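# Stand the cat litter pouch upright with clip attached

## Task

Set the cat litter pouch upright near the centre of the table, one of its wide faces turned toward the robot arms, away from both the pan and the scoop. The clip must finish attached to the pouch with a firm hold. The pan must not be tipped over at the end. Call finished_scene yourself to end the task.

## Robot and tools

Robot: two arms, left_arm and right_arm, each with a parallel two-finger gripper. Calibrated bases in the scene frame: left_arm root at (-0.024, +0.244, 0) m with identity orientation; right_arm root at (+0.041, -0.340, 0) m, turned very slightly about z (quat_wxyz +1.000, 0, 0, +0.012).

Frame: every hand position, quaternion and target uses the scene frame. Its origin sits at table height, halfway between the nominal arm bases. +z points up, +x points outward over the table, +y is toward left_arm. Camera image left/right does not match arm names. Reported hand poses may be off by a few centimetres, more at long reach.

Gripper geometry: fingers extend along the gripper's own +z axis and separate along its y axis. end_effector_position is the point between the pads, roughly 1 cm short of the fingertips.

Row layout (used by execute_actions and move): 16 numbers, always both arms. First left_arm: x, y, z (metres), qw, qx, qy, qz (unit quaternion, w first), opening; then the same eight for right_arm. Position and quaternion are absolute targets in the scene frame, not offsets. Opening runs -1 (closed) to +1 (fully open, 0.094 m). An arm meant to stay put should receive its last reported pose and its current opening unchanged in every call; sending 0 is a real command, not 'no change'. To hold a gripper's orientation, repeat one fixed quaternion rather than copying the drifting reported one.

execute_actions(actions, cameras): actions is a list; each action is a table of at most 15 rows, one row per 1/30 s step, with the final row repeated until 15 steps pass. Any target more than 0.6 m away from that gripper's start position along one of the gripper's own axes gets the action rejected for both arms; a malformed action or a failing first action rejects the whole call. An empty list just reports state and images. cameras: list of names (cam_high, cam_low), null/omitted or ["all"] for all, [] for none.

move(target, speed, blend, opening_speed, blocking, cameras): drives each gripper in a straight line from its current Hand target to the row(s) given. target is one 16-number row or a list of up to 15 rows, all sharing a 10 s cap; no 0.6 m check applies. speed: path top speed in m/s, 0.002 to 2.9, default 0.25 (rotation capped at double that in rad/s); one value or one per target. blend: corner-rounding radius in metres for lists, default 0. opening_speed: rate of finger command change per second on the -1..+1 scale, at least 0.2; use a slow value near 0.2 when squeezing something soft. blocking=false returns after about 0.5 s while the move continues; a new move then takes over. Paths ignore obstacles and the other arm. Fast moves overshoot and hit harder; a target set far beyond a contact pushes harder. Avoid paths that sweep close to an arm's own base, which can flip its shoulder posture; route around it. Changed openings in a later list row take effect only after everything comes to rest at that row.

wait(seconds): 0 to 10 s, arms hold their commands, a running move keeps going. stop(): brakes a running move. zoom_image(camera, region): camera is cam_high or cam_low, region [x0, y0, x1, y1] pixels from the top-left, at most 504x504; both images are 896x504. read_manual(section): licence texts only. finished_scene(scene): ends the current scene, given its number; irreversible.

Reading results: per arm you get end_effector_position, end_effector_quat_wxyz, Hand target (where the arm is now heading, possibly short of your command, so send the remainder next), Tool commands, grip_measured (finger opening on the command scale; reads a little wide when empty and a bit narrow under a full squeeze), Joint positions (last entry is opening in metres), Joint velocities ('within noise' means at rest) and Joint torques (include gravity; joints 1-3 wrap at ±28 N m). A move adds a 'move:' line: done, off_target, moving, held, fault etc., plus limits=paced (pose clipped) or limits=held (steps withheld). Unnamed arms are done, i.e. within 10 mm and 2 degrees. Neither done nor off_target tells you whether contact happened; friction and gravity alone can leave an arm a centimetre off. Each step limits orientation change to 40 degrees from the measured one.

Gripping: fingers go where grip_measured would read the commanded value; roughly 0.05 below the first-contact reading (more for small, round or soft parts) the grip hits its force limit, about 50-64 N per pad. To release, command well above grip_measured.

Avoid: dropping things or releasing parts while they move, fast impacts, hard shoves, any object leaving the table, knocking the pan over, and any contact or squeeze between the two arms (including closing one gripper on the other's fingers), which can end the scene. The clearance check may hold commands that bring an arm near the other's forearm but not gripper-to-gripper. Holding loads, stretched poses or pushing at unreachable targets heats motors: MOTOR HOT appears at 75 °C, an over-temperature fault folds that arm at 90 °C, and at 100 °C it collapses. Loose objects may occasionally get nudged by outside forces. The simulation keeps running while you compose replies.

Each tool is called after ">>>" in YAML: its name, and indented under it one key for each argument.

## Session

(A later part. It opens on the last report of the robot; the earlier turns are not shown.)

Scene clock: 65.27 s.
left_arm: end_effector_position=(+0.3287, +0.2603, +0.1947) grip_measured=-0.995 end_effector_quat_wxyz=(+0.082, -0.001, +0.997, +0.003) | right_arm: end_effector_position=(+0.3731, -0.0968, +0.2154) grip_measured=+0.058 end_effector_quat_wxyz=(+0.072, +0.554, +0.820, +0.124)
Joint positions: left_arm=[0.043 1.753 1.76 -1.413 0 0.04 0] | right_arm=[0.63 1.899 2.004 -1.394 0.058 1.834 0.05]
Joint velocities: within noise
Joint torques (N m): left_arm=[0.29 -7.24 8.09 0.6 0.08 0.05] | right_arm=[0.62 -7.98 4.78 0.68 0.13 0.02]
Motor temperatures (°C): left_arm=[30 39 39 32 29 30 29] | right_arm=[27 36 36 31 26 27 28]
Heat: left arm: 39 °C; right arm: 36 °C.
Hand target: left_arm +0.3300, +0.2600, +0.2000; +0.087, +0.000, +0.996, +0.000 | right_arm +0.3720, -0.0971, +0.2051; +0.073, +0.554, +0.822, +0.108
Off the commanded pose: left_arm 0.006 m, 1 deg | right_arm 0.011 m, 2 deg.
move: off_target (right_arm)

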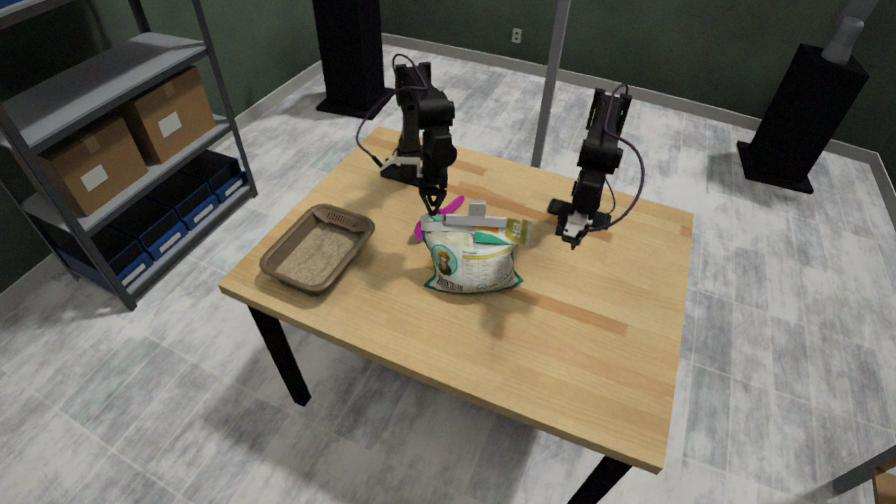

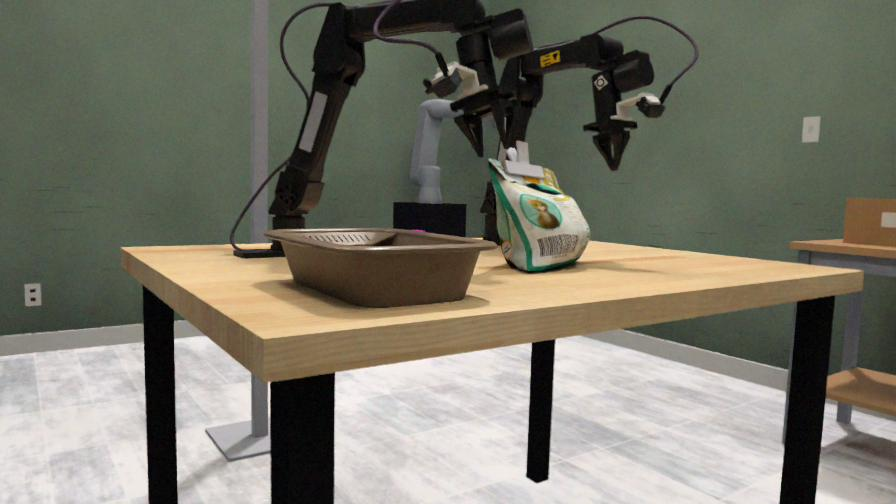

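>>> move:
  target:
    - [0.33,0.26,0.2,0.087,0,0.996,0,-1,0.367,-0.099,0.168,0.073,0.554,0.822,0.108,0.06]
  speed: 0.05

>>> zoom_image:
  camera: "cam_high"
  region: [400, 170, 490, 240]

>>> zoom_image:
  camera: "cam_low"
  region: [430, 100, 600, 220]

Scene clock: 66.80 s.
left_arm: end_effector_position=(+0.3286, +0.2603, +0.1947) grip_measured=-0.995 end_effector_quat_wxyz=(+0.082, -0.001, +0.997, +0.003) | right_arm: end_effector_position=(+0.3724, -0.0959, +0.1640) grip_measured=+0.058 end_effector_quat_wxyz=(+0.066, +0.555, +0.822, +0.108)
Joint positions: left_arm=[0.043 1.753 1.76 -1.413 0 0.041 0] | right_arm=[0.633 1.882 1.78 -1.221 0.058 1.838 0.05]
Joint velocities: within noise
Joint torques (N m): left_arm=[0.23 -7.3 8.01 0.61 0.07 0.06] | right_arm=[0.65 -11.4 4.66 0.56 0.13 0.02]
Motor temperatures (°C): left_arm=[30 39 39 32 29 30 29] | right_arm=[27 37 36 31 26 27 28]
Heat: left arm: 39 °C; right arm: 37 °C.
Hand target: left_arm +0.3299, +0.2600, +0.2000; +0.087, +0.000, +0.996, +0.000 | right_arm +0.3671, -0.0990, +0.1679; +0.073, +0.554, +0.822, +0.108
Off the commanded pose: left_arm 0.006 m, 1 deg | right_arm 0.007 m, 1 deg.
move: done

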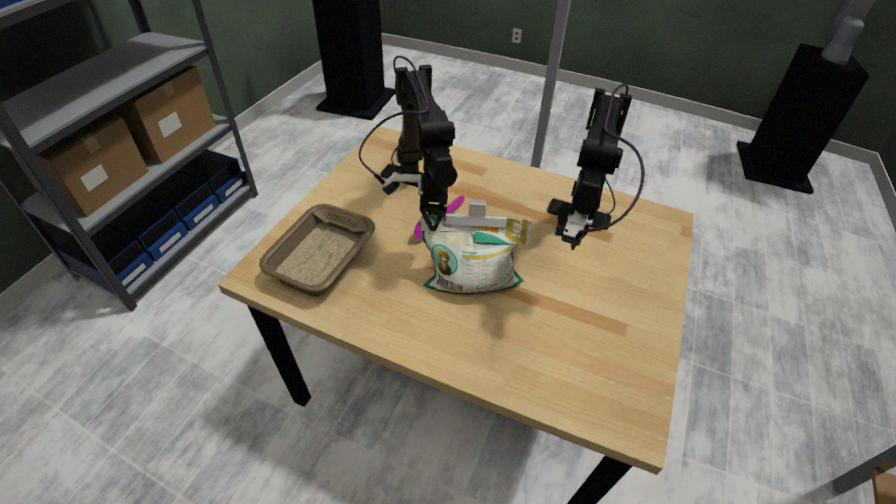

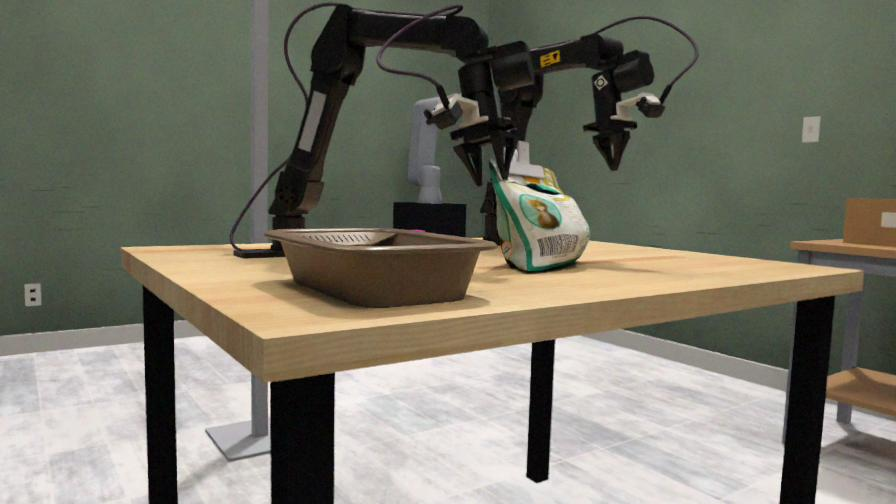

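Scaled by 5.600.

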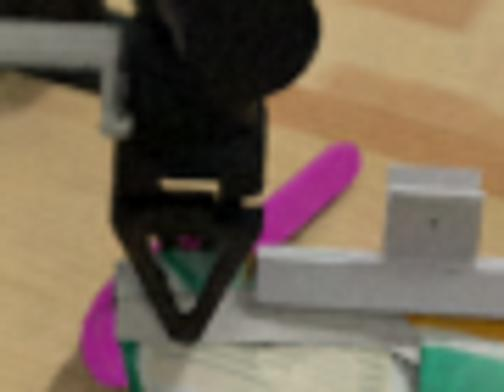

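Scaled by 2.965.

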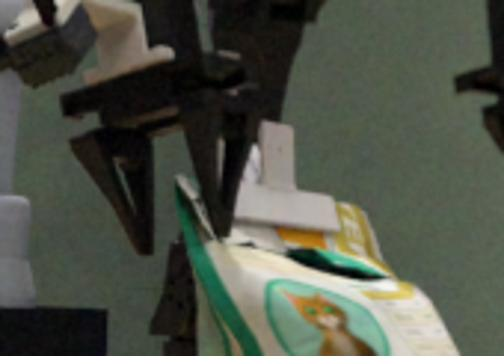

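>>> move:
  target:
    - [0.33,0.26,0.2,0.087,0,0.996,0,-1,0.367,-0.099,0.168,0.073,0.554,0.822,0.108,-1]
  speed: 0.05
  opening_speed: 0.5

>>> zoom_image:
  camera: "cam_high"
  region: [400, 170, 490, 240]

>>> zoom_image:
  camera: "cam_low"
  region: [430, 100, 600, 220]

Scene clock: 69.27 s.
left_arm: end_effector_position=(+0.3285, +0.2603, +0.1946) grip_measured=-0.995 end_effector_quat_wxyz=(+0.082, -0.001, +0.997, +0.003) | right_arm: end_effector_position=(+0.3791, -0.0922, +0.1680) grip_measured=-0.980 end_effector_quat_wxyz=(+0.075, +0.555, +0.819, +0.125)
Joint positions: left_arm=[0.043 1.753 1.76 -1.413 0 0.041 0] | right_arm=[0.633 1.877 1.78 -1.188 0.064 1.839 0.001]
Joint velocities: within noise
Joint torques (N m): left_arm=[0.28 -7.2 8.05 0.62 0.07 0.04] | right_arm=[0.7 -10.97 4.88 0.36 0.03 -0.03]
Motor temperatures (°C): left_arm=[30 39 40 32 29 30 28] | right_arm=[27 38 36 31 26 27 28]
Heat: left arm: 40 °C; right arm: 38 °C.
Hand target: left_arm +0.3299, +0.2600, +0.2000; +0.087, +0.000, +0.996, +0.000 | right_arm +0.3674, -0.0989, +0.1680; +0.073, +0.554, +0.822, +0.108
Off the commanded pose: left_arm 0.006 m, 1 deg | right_arm 0.014 m, 2 deg.
move: off_target (right_arm)

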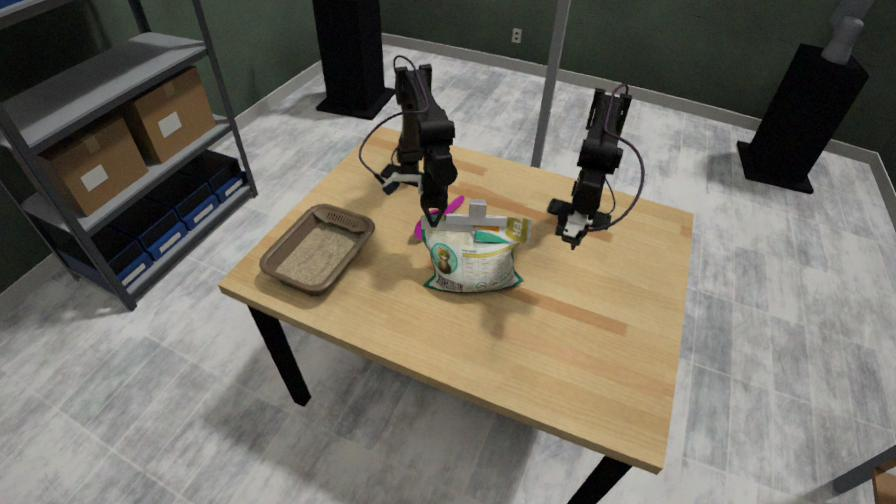

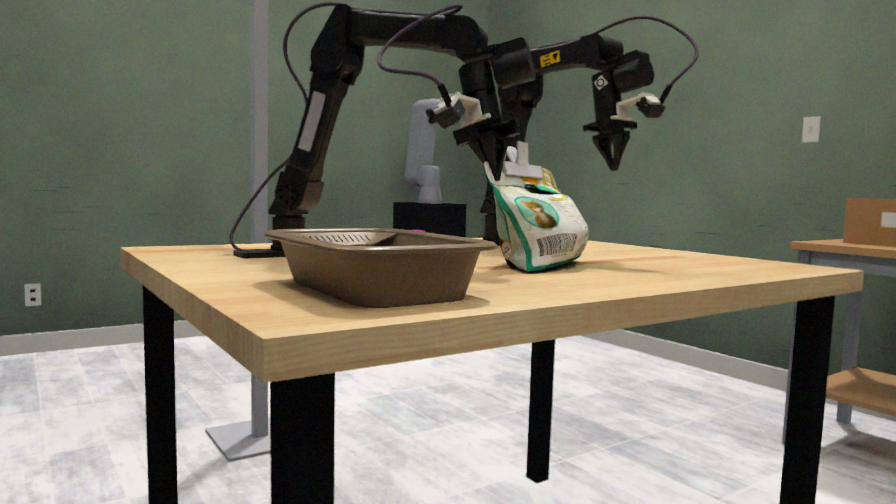

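Scaled by 5.600.

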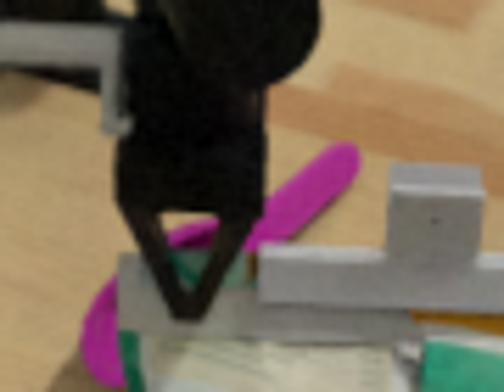

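Scaled by 2.965.

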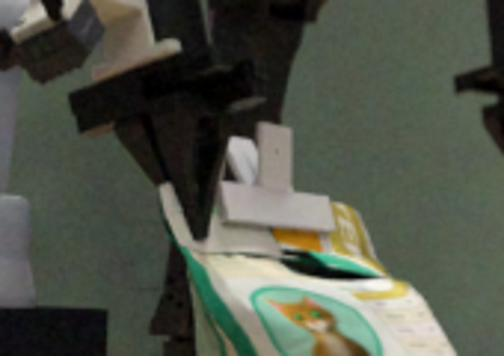

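>>> move:
  target:
    - [0.312,0.127,0.21,0.104,-0.792,0.597,-0.079,0.06,0.367,-0.099,0.168,0.073,0.554,0.822,0.108,-1]
  speed: 0.1

>>> zoom_image:
  camera: "cam_high"
  region: [480, 170, 570, 240]

>>> zoom_image:
  camera: "cam_low"
  region: [480, 100, 650, 220]

Scene clock: 79.30 s.
left_arm: end_effector_position=(+0.3110, +0.1287, +0.2044) grip_measured=+0.058 end_effector_quat_wxyz=(-0.082, +0.757, -0.643, +0.086) | right_arm: end_effector_position=(+0.3794, -0.0921, +0.1681) grip_measured=-0.981 end_effector_quat_wxyz=(+0.076, +0.556, +0.818, +0.125)
Joint positions: left_arm=[-0.385 1.713 1.738 -1.38 -0.101 -2.108 0.05] | right_arm=[0.633 1.877 1.78 -1.187 0.065 1.84 0.001]
Joint velocities: within noise
Joint torques (N m): left_arm=[-0.17 -6.67 8.49 0.68 -0.09 -0.01] | right_arm=[0.61 -10.69 4.75 0.36 0.09 0.04]
Motor temperatures (°C): left_arm=[30 38 39 32 29 30 28] | right_arm=[27 43 36 31 26 27 29]
Heat: left arm: 39 °C; right arm: 43 °C.
Hand target: left_arm +0.3121, +0.1275, +0.2099; -0.083, +0.757, -0.642, +0.091 | right_arm +0.3674, -0.0988, +0.1680; +0.073, +0.554, +0.822, +0.108
Off the commanded pose: left_arm 0.006 m, 7 deg | right_arm 0.014 m, 2 deg.
joint sent to its limit (left arm) — joint 6 (wrist roll), lower limit. The joint targets are off in orientation, not in position.
move: off_target (left_arm, right_arm)

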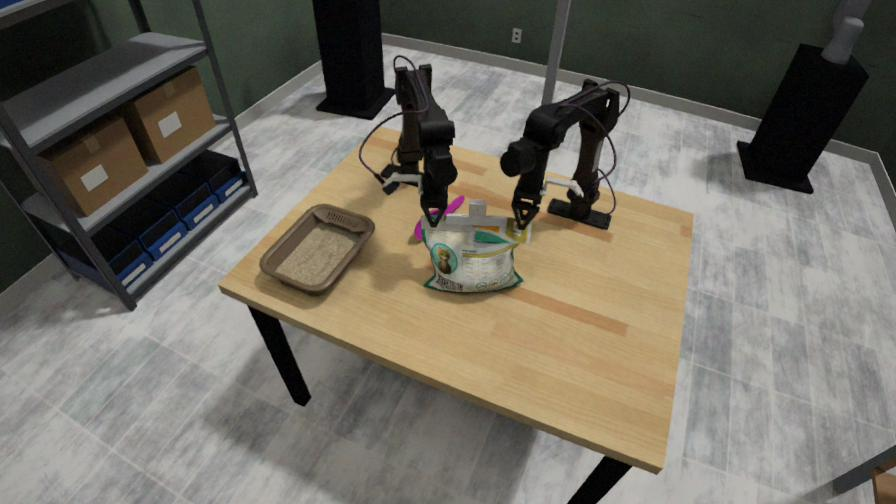

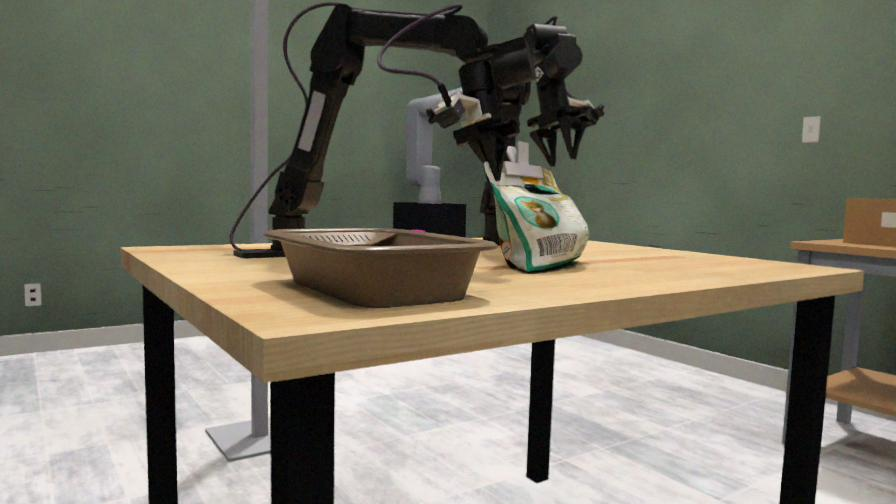

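Scaled by 5.600.

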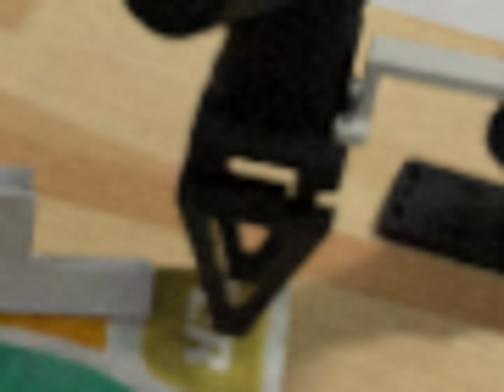

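Scaled by 2.965.

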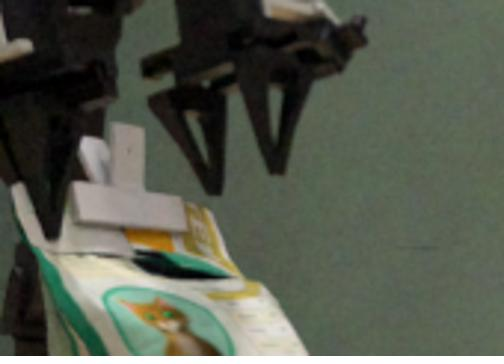

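>>> move:
  target:
    - [0.275,0.127,0.205,0.0985,-0.748,0.650,-0.086,0.06,0.367,-0.099,0.168,0.073,0.554,0.822,0.108,-1]
    - [0.275,0.127,0.17,0.0985,-0.748,0.650,-0.086,0.06,0.367,-0.099,0.168,0.073,0.554,0.822,0.108,-1]
  speed: 0.08

>>> zoom_image:
  camera: "cam_high"
  region: [480, 170, 570, 240]

>>> zoom_image:
  camera: "cam_low"
  region: [480, 100, 650, 220]

Scene clock: 81.20 s.
left_arm: end_effector_position=(+0.2772, +0.1242, +0.1659) grip_measured=+0.058 end_effector_quat_wxyz=(-0.082, +0.739, -0.664, +0.084) | right_arm: end_effector_position=(+0.3794, -0.0921, +0.1681) grip_measured=-0.981 end_effector_quat_wxyz=(+0.076, +0.556, +0.818, +0.125)
Joint positions: left_arm=[-0.442 1.576 1.437 -1.223 -0.109 -2.108 0.05] | right_arm=[0.633 1.877 1.78 -1.187 0.065 1.84 0.001]
Joint velocities: within noise
Joint torques (N m): left_arm=[-0.32 -8.01 5.68 0.86 -0.26 -0.05] | right_arm=[0.55 -11.11 4.79 0.37 0.03 -0.03]
Motor temperatures (°C): left_arm=[30 38 39 32 29 30 28] | right_arm=[27 43 36 31 26 27 29]
Heat: left arm: 39 °C; right arm: 43 °C.
Hand target: left_arm +0.2752, +0.1273, +0.1699; -0.092, +0.739, -0.662, +0.089 | right_arm +0.3674, -0.0989, +0.1680; +0.073, +0.554, +0.822, +0.108
Off the commanded pose: left_arm 0.005 m, 3 deg | right_arm 0.014 m, 2 deg.
joint sent to its limit (left arm) — joint 6 (wrist roll), lower limit. The joint targets still meet the commanded pose.
move: off_target (left_arm, right_arm)

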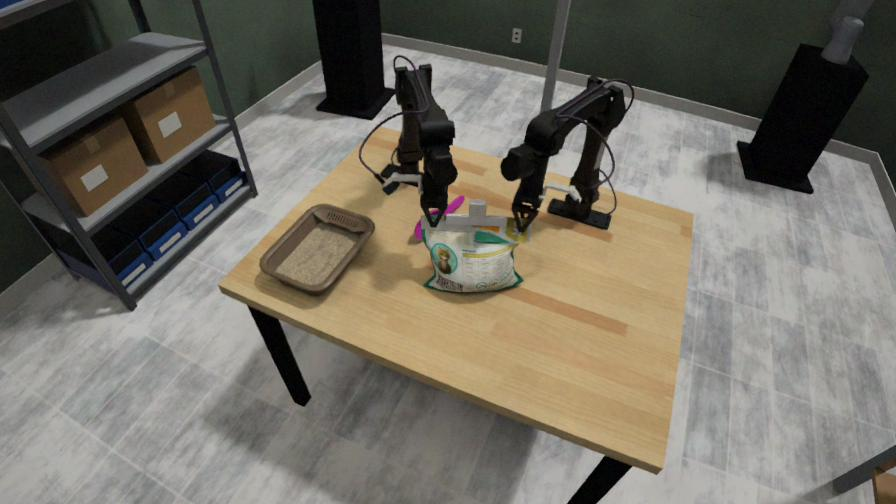

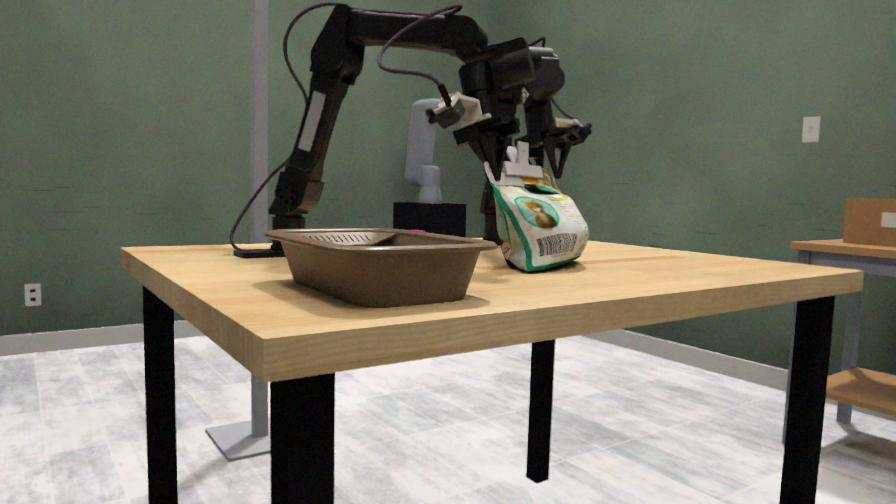

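Scaled by 5.600.

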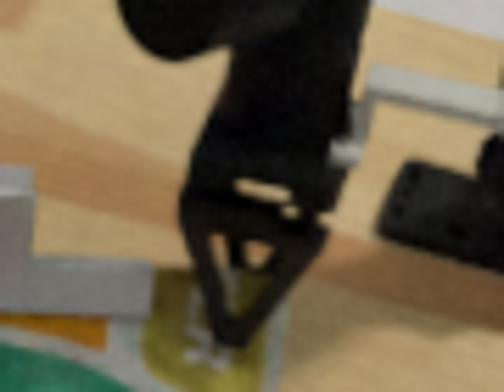

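Scaled by 2.965.

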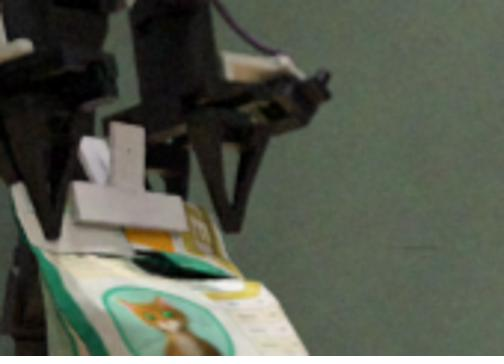

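>>> move:
  target:
    - [0.275,0.122,0.162,0.0985,-0.748,0.650,-0.086,0.06,0.367,-0.099,0.168,0.073,0.554,0.822,0.108,-1]
    - [0.275,0.122,0.162,0.0985,-0.748,0.650,-0.086,-1,0.367,-0.099,0.168,0.073,0.554,0.822,0.108,-1]
  speed: 0.08
  opening_speed: 0.6

>>> zoom_image:
  camera: "cam_high"
  region: [480, 170, 570, 240]

>>> zoom_image:
  camera: "cam_low"
  region: [480, 100, 650, 220]

Scene clock: 84.23 s.
left_arm: end_effector_position=(+0.2800, +0.1199, +0.1602) grip_measured=-0.983 end_effector_quat_wxyz=(-0.084, +0.736, -0.665, +0.091) | right_arm: end_effector_position=(+0.3795, -0.0922, +0.1681) grip_measured=-0.981 end_effector_quat_wxyz=(+0.076, +0.556, +0.818, +0.125)
Joint positions: left_arm=[-0.451 1.576 1.411 -1.181 -0.11 -2.11 0.001] | right_arm=[0.633 1.877 1.78 -1.187 0.066 1.84 0.001]
Joint velocities: within noise
Joint torques (N m): left_arm=[-0.42 -7.39 5.52 0.8 -0.19 0.03] | right_arm=[0.57 -10.73 4.9 0.41 0.06 -0.04]
Motor temperatures (°C): left_arm=[30 38 39 32 29 30 28] | right_arm=[27 44 36 31 26 27 29]
Heat: left arm: 39 °C; right arm: 44 °C.
Hand target: left_arm +0.2753, +0.1223, +0.1619; -0.090, +0.735, -0.666, +0.090 | right_arm +0.3674, -0.0989, +0.1680; +0.073, +0.554, +0.822, +0.108
Off the commanded pose: left_arm 0.006 m, 3 deg | right_arm 0.014 m, 2 deg.
joint sent to its limit (left arm) — joint 6 (wrist roll), lower limit. The joint targets are off in orientation, not in position.
move: off_target (left_arm, right_arm); target 2's new opening was sent with left_arm's hand 0.004 m and 3 deg from that target

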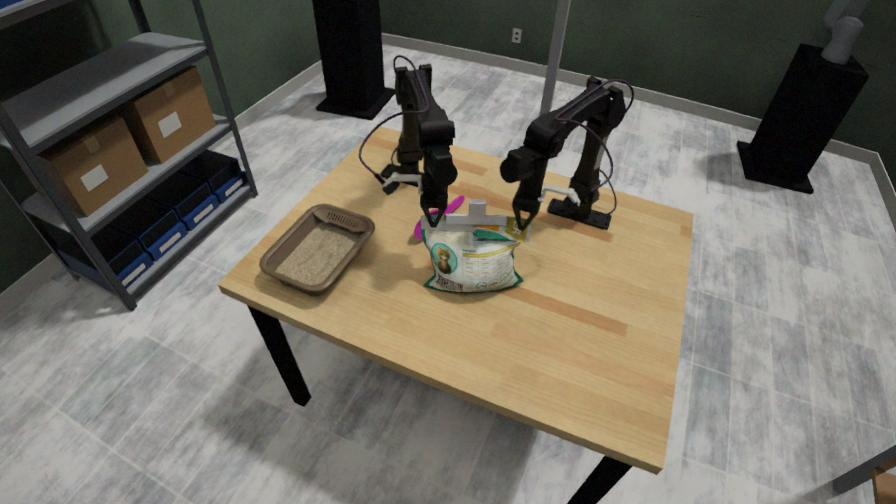

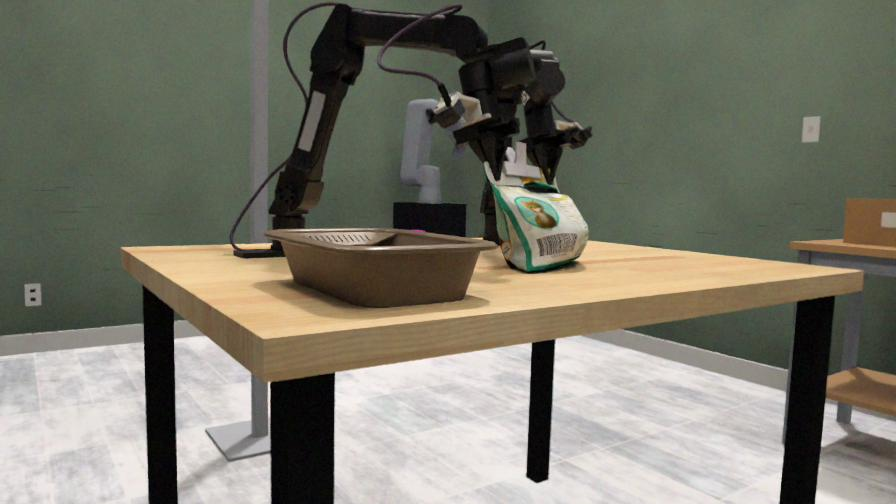

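Scaled by 5.600.

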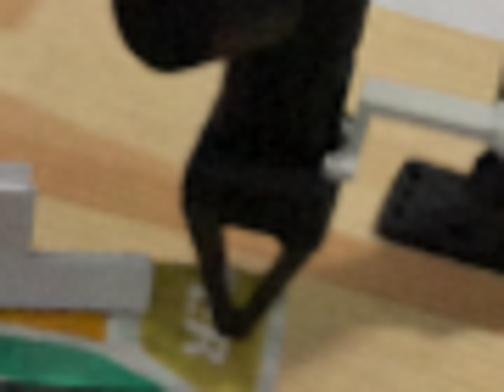

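Scaled by 2.965.

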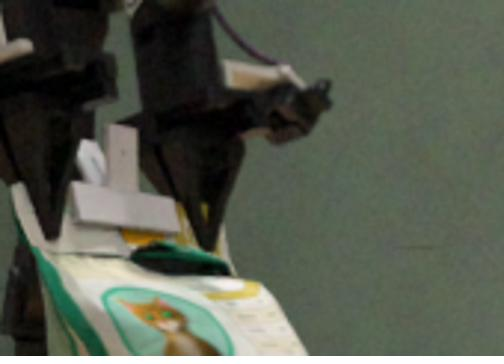

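>>> move:
  target: [0.277,0.122,0.225,0.0985,-0.748,0.650,-0.086,-1,0.375,-0.096,0.235,0.073,0.554,0.822,0.108,-1]
  speed: 0.06

>>> zoom_image:
  camera: "cam_low"
  region: [430, 100, 650, 290]

Scene clock: 86.60 s.
left_arm: end_effector_position=(+0.2707, +0.1208, +0.2109) grip_measured=-0.983 end_effector_quat_wxyz=(-0.072, +0.736, -0.669, +0.075) | right_arm: end_effector_position=(+0.3664, -0.0986, +0.2169) grip_measured=-0.981 end_effector_quat_wxyz=(+0.053, +0.557, +0.825, +0.081)
Joint positions: left_arm=[-0.453 1.615 1.664 -1.435 -0.096 -2.11 0.001] | right_arm=[0.633 1.992 2.165 -1.556 0.049 1.84 0.001]
Joint velocities: within noise
Joint torques (N m): left_arm=[0.1 -6.28 10.21 0.69 -0.42 -0.04] | right_arm=[0.03 -10.32 10 0.56 0.21 -0.1]
Motor temperatures (°C): left_arm=[30 38 39 32 29 30 29] | right_arm=[27 44 37 31 26 27 29]
Heat: left arm: 39 °C; right arm: 44 °C.
Hand target: left_arm +0.2768, +0.1224, +0.2249; -0.089, +0.736, -0.665, +0.091 | right_arm +0.3743, -0.0965, +0.2350; +0.073, +0.554, +0.822, +0.109
Off the commanded pose: left_arm 0.016 m, 4 deg | right_arm 0.020 m, 4 deg.
joint sent to its limit (left arm) — joint 6 (wrist roll), lower limit. The joint targets are off in orientation, not in position.
move: off_target (left_arm, right_arm)

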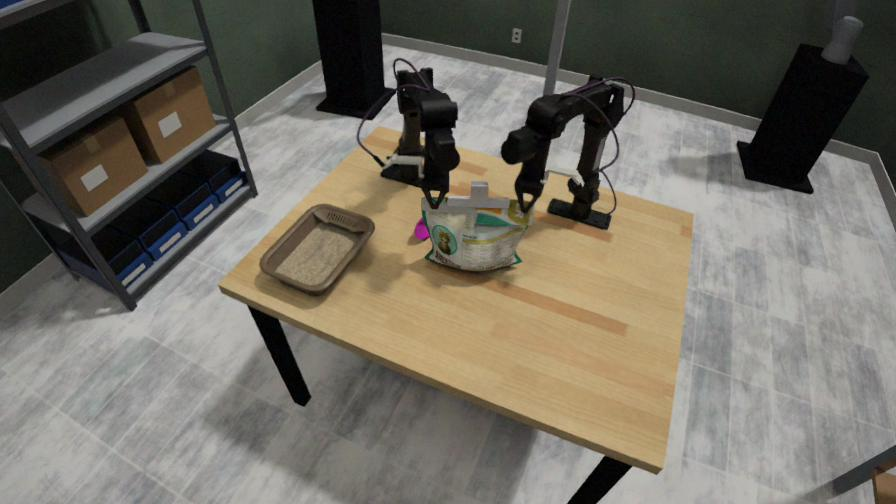

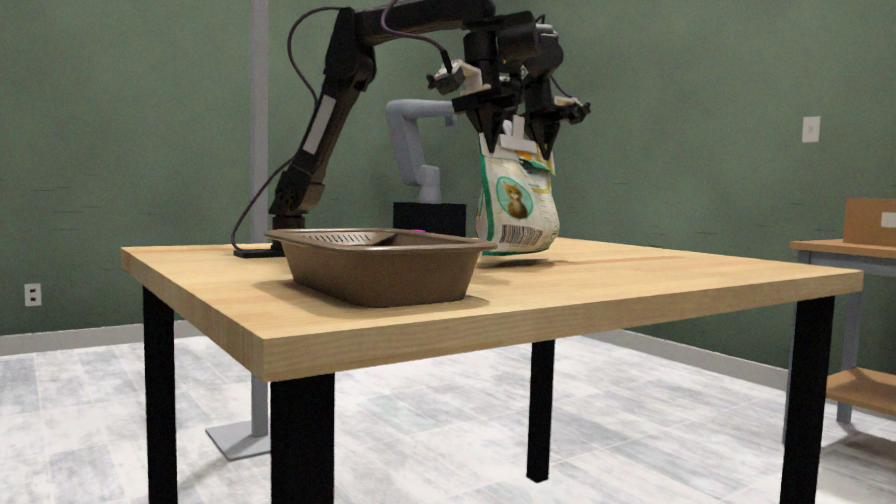

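Scaled by 2.291.

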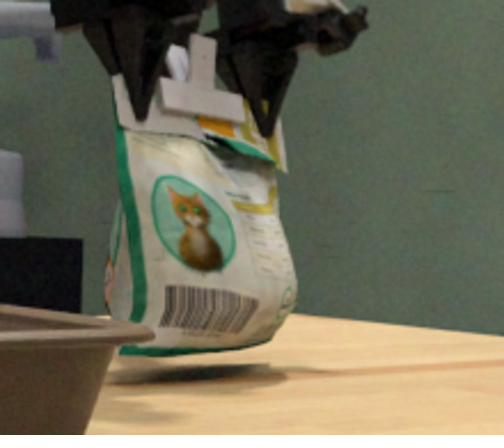

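>>> move:
  target: [0.315,0.142,0.237,0.0923,-0.701,0.701,-0.0923,-1,0.315,-0.094,0.237,0.0795,0.6035,0.7865,0.1035,-1]
  speed: 0.08

>>> zoom_image:
  camera: "cam_low"
  region: [430, 100, 650, 290]

>>> zoom_image:
  camera: "cam_high"
  region: [390, 160, 570, 300]

Scene clock: 88.33 s.
left_arm: end_effector_position=(+0.3026, +0.1403, +0.2214) grip_measured=-0.983 end_effector_quat_wxyz=(-0.069, +0.702, -0.706, +0.068) | right_arm: end_effector_position=(+0.3167, -0.0898, +0.2175) grip_measured=-0.981 end_effector_quat_wxyz=(+0.063, +0.607, +0.788, +0.076)
Joint positions: left_arm=[-0.345 1.724 1.831 -1.495 -0.066 -1.904 0.001] | right_arm=[0.76 1.859 1.983 -1.528 0.105 2.087 0.001]
Joint velocities: within noise
Joint torques (N m): left_arm=[0.54 -7.05 10.35 0.9 -0.32 0.04] | right_arm=[0.61 -13 5.59 0.54 0.29 -0.02]
Motor temperatures (°C): left_arm=[30 38 40 32 29 30 29] | right_arm=[27 45 36 31 26 27 29]
Heat: left arm: 40 °C; right arm: 45 °C.
Hand target: left_arm +0.3141, +0.1422, +0.2371; -0.092, +0.701, -0.701, +0.092 | right_arm +0.3149, -0.0941, +0.2367; +0.079, +0.604, +0.786, +0.103
Off the commanded pose: left_arm 0.020 m, 4 deg | right_arm 0.020 m, 4 deg.
move: off_target (left_arm, right_arm)

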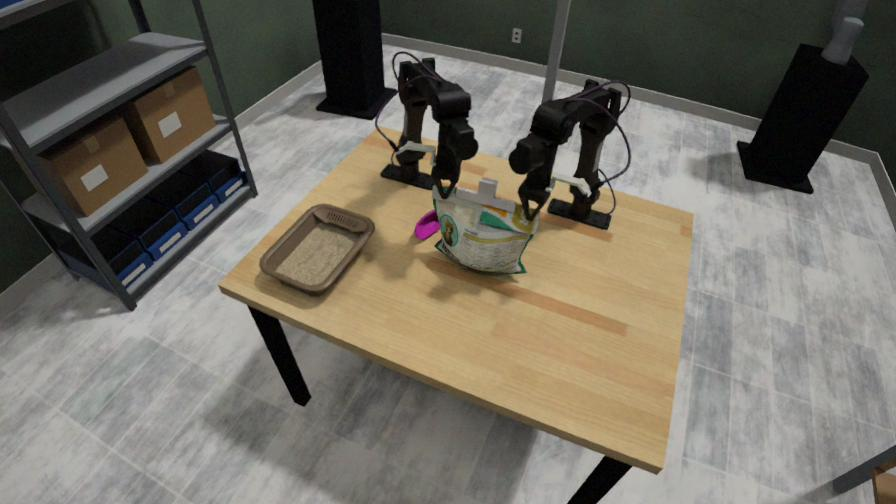

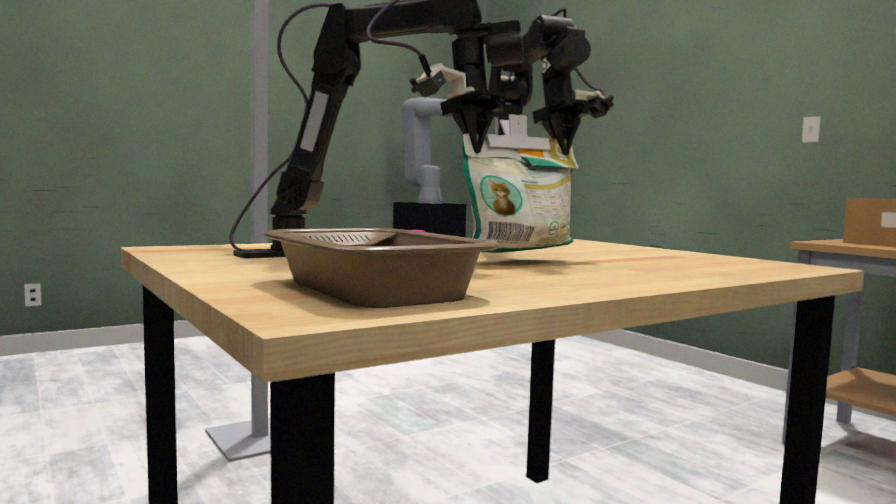

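Scaled by 2.291.

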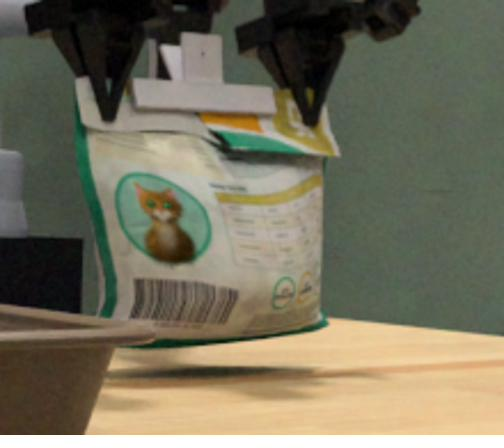

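Scaled by 2.800.

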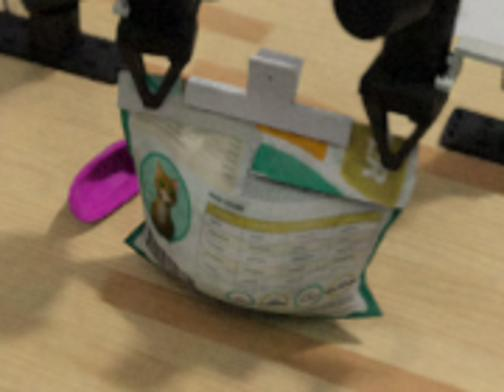

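>>> move:
  target:
    - [0.332,0.148,0.235,0.0923,-0.701,0.701,-0.0923,-1,0.325,-0.088,0.235,0.0795,0.6035,0.7865,0.1035,-1]
    - [0.332,0.148,0.175,0.0923,-0.701,0.701,-0.0923,-1,0.325,-0.088,0.175,0.0795,0.6035,0.7865,0.1035,-1]
  speed: 0.06

>>> zoom_image:
  camera: "cam_low"
  region: [430, 100, 650, 290]

>>> zoom_image:
  camera: "cam_high"
  region: [390, 160, 570, 300]

Scene clock: 90.47 s.
left_arm: end_effector_position=(+0.3296, +0.1419, +0.1728) grip_measured=-0.983 end_effector_quat_wxyz=(-0.077, +0.699, -0.705, +0.089) | right_arm: end_effector_position=(+0.3261, -0.0852, +0.1712) grip_measured=-0.981 end_effector_quat_wxyz=(+0.075, +0.606, +0.786, +0.096)
Joint positions: left_arm=[-0.31 1.729 1.629 -1.241 -0.053 -1.865 0.001] | right_arm=[0.76 1.802 1.71 -1.268 0.124 2.083 0.001]
Joint velocities: within noise
Joint torques (N m): left_arm=[0.53 -8.43 5.41 1.01 -0.34 0.01] | right_arm=[0.08 -10.28 4.57 0.61 0.03 -0.11]
Motor temperatures (°C): left_arm=[30 38 40 32 29 30 29] | right_arm=[27 45 36 31 26 27 29]
Heat: left arm: 40 °C; right arm: 45 °C.
Hand target: left_arm +0.3320, +0.1480, +0.1750; -0.092, +0.701, -0.701, +0.092 | right_arm +0.3250, -0.0880, +0.1749; +0.079, +0.604, +0.787, +0.103
Off the commanded pose: left_arm 0.007 m, 2 deg | right_arm 0.005 m, 1 deg.
move: done

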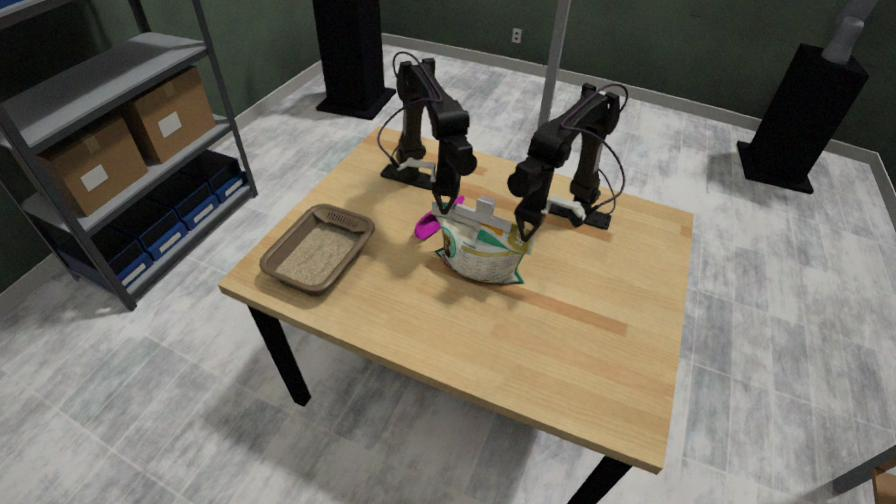

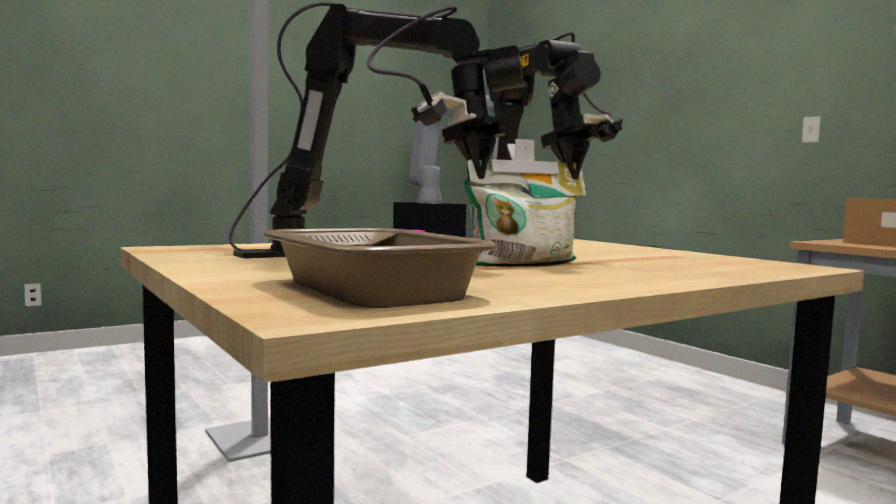

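Scaled by 2.291.

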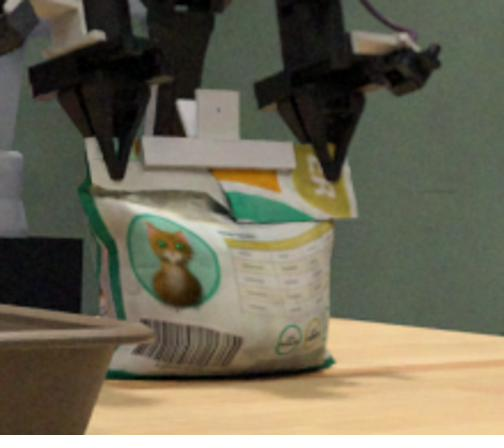

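Scaled by 2.800.

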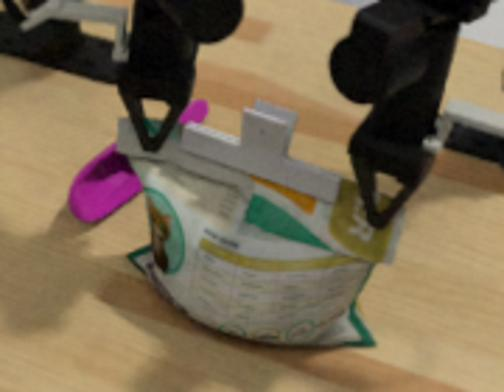

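>>> move:
  target:
    - [0.331,0.145,0.174,0.0923,-0.701,0.701,-0.0923,-0.6,0.325,-0.087,0.173,0.0795,0.6035,0.7865,0.1035,-0.6]
    - [0.325,0.145,0.26,0.0923,-0.701,0.701,-0.0923,-0.6,0.32,-0.087,0.26,0.0795,0.6035,0.7865,0.1035,-0.6]
    - [0.25,0.25,0.26,0.0923,-0.701,0.701,-0.0923,-0.6,0.22,-0.22,0.26,0.0795,0.6035,0.7865,0.1035,-0.6]
  speed: 0.1
  opening_speed: 0.4

>>> zoom_image:
  camera: "cam_low"
  region: [430, 100, 650, 290]

>>> zoom_image:
  camera: "cam_high"
  region: [390, 160, 570, 300]

Scene clock: 95.27 s.
left_arm: end_effector_position=(+0.2566, +0.2491, +0.2596) grip_measured=-0.601 end_effector_quat_wxyz=(-0.093, +0.703, -0.699, +0.094) | right_arm: end_effector_position=(+0.2241, -0.2139, +0.2652) grip_measured=-0.602 end_effector_quat_wxyz=(+0.089, +0.599, +0.781, +0.154)
Joint positions: left_arm=[0.018 1.467 1.715 -1.553 0.006 -1.558 0.019] | right_arm=[0.651 1.2 1.518 -1.545 0.097 1.967 0.019]
Joint velocities: within noise
Joint torques (N m): left_arm=[0.12 -5.65 5.03 0.82 0 0.08] | right_arm=[-0.9 -2.52 4.1 0.64 0.04 -0.14]
Motor temperatures (°C): left_arm=[30 38 39 32 29 30 29] | right_arm=[27 44 36 31 26 27 29]
Heat: left arm: 39 °C; right arm: 44 °C.
Hand target: left_arm +0.2501, +0.2500, +0.2599; -0.092, +0.701, -0.701, +0.092 | right_arm +0.2203, -0.2198, +0.2595; +0.088, +0.599, +0.784, +0.139
Off the commanded pose: left_arm 0.007 m, 0 deg | right_arm 0.009 m, 6 deg.
joint sent to its limit (right arm) — joint 4 (wrist pitch), lower limit. The joint targets are off in orientation, not in position.
move: off_target (right_arm)

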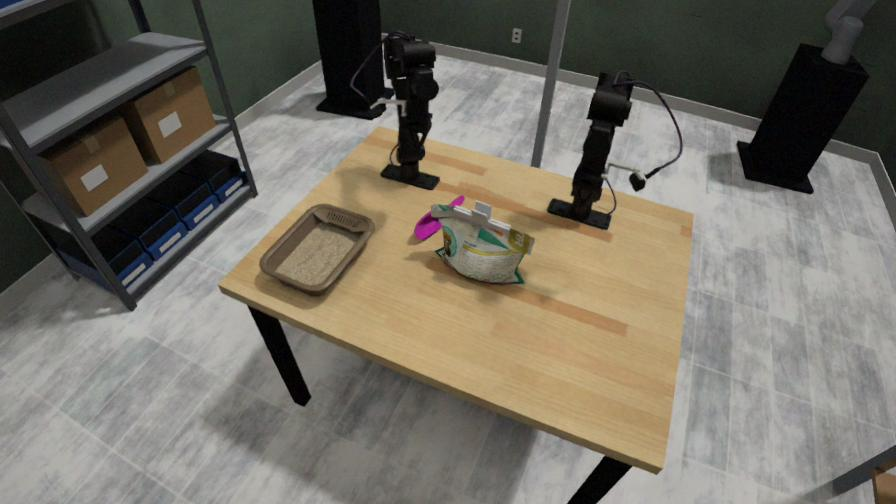

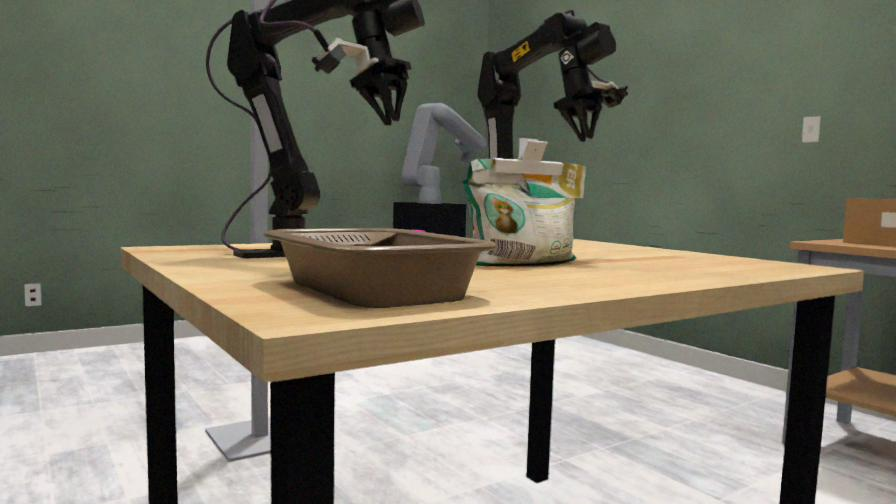

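Scaled by 2.291.

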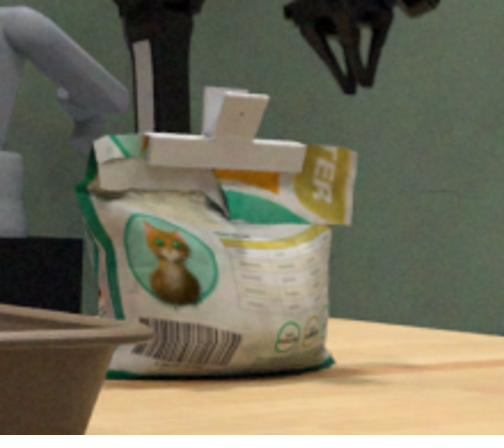

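Scaled by 2.800.

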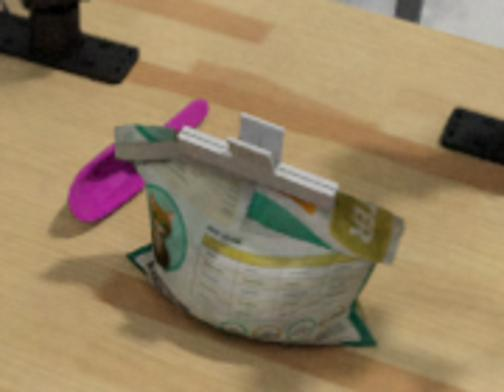

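>>> wait:
  seconds: 1.5

>>> finished_scene:
  scene: 1

Scene clock: 96.83 s.
left_arm: end_effector_position=(+0.2566, +0.2490, +0.2596) grip_measured=-0.601 end_effector_quat_wxyz=(-0.093, +0.702, -0.699, +0.094) | right_arm: end_effector_position=(+0.2241, -0.2139, +0.2652) grip_measured=-0.602 end_effector_quat_wxyz=(+0.089, +0.599, +0.781, +0.154)
Joint positions: left_arm=[0.018 1.467 1.715 -1.553 0.006 -1.558 0.019] | right_arm=[0.651 1.2 1.518 -1.545 0.097 1.966 0.019]
Joint velocities: within noise
Joint torques (N m): left_arm=[0.17 -5.82 4.85 0.83 0 0.07] | right_arm=[-0.92 -2.65 3.99 0.68 0.06 -0.12]
Motor temperatures (°C): left_arm=[30 37 39 32 29 30 29] | right_arm=[27 44 36 31 26 27 29]
Heat: left arm: 39 °C; right arm: 44 °C.
Hand target: left_arm +0.2501, +0.2500, +0.2599; -0.092, +0.701, -0.701, +0.092 | right_arm +0.2203, -0.2198, +0.2595; +0.088, +0.599, +0.784, +0.139
Tool commands: left_gripper/opening=-0.6 right_gripper/opening=-0.6
Off the commanded pose: left_arm 0.007 m, 0 deg | right_arm 0.009 m, 6 deg.
wait: 1.50 s; at rest by 0.10 s

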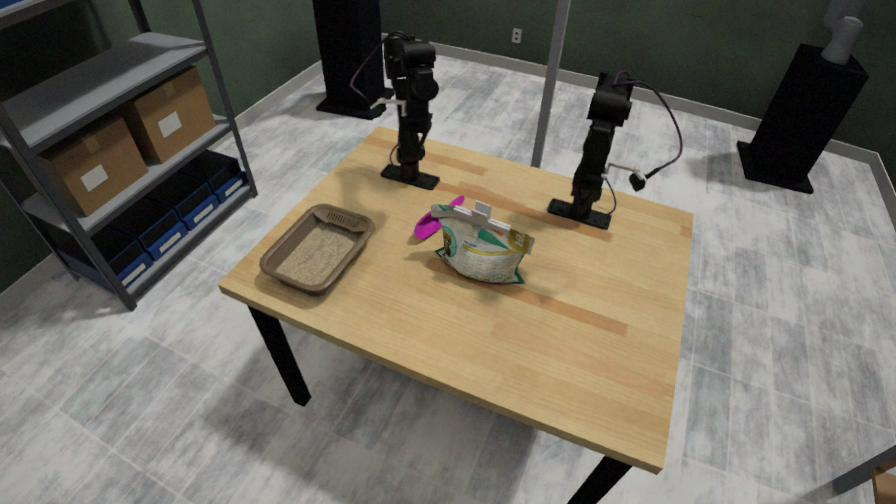

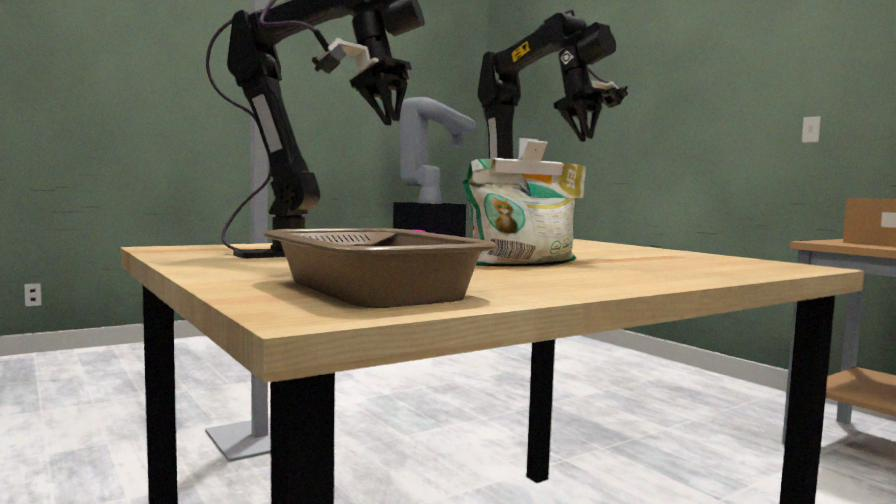

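The scene is finished: the task was done.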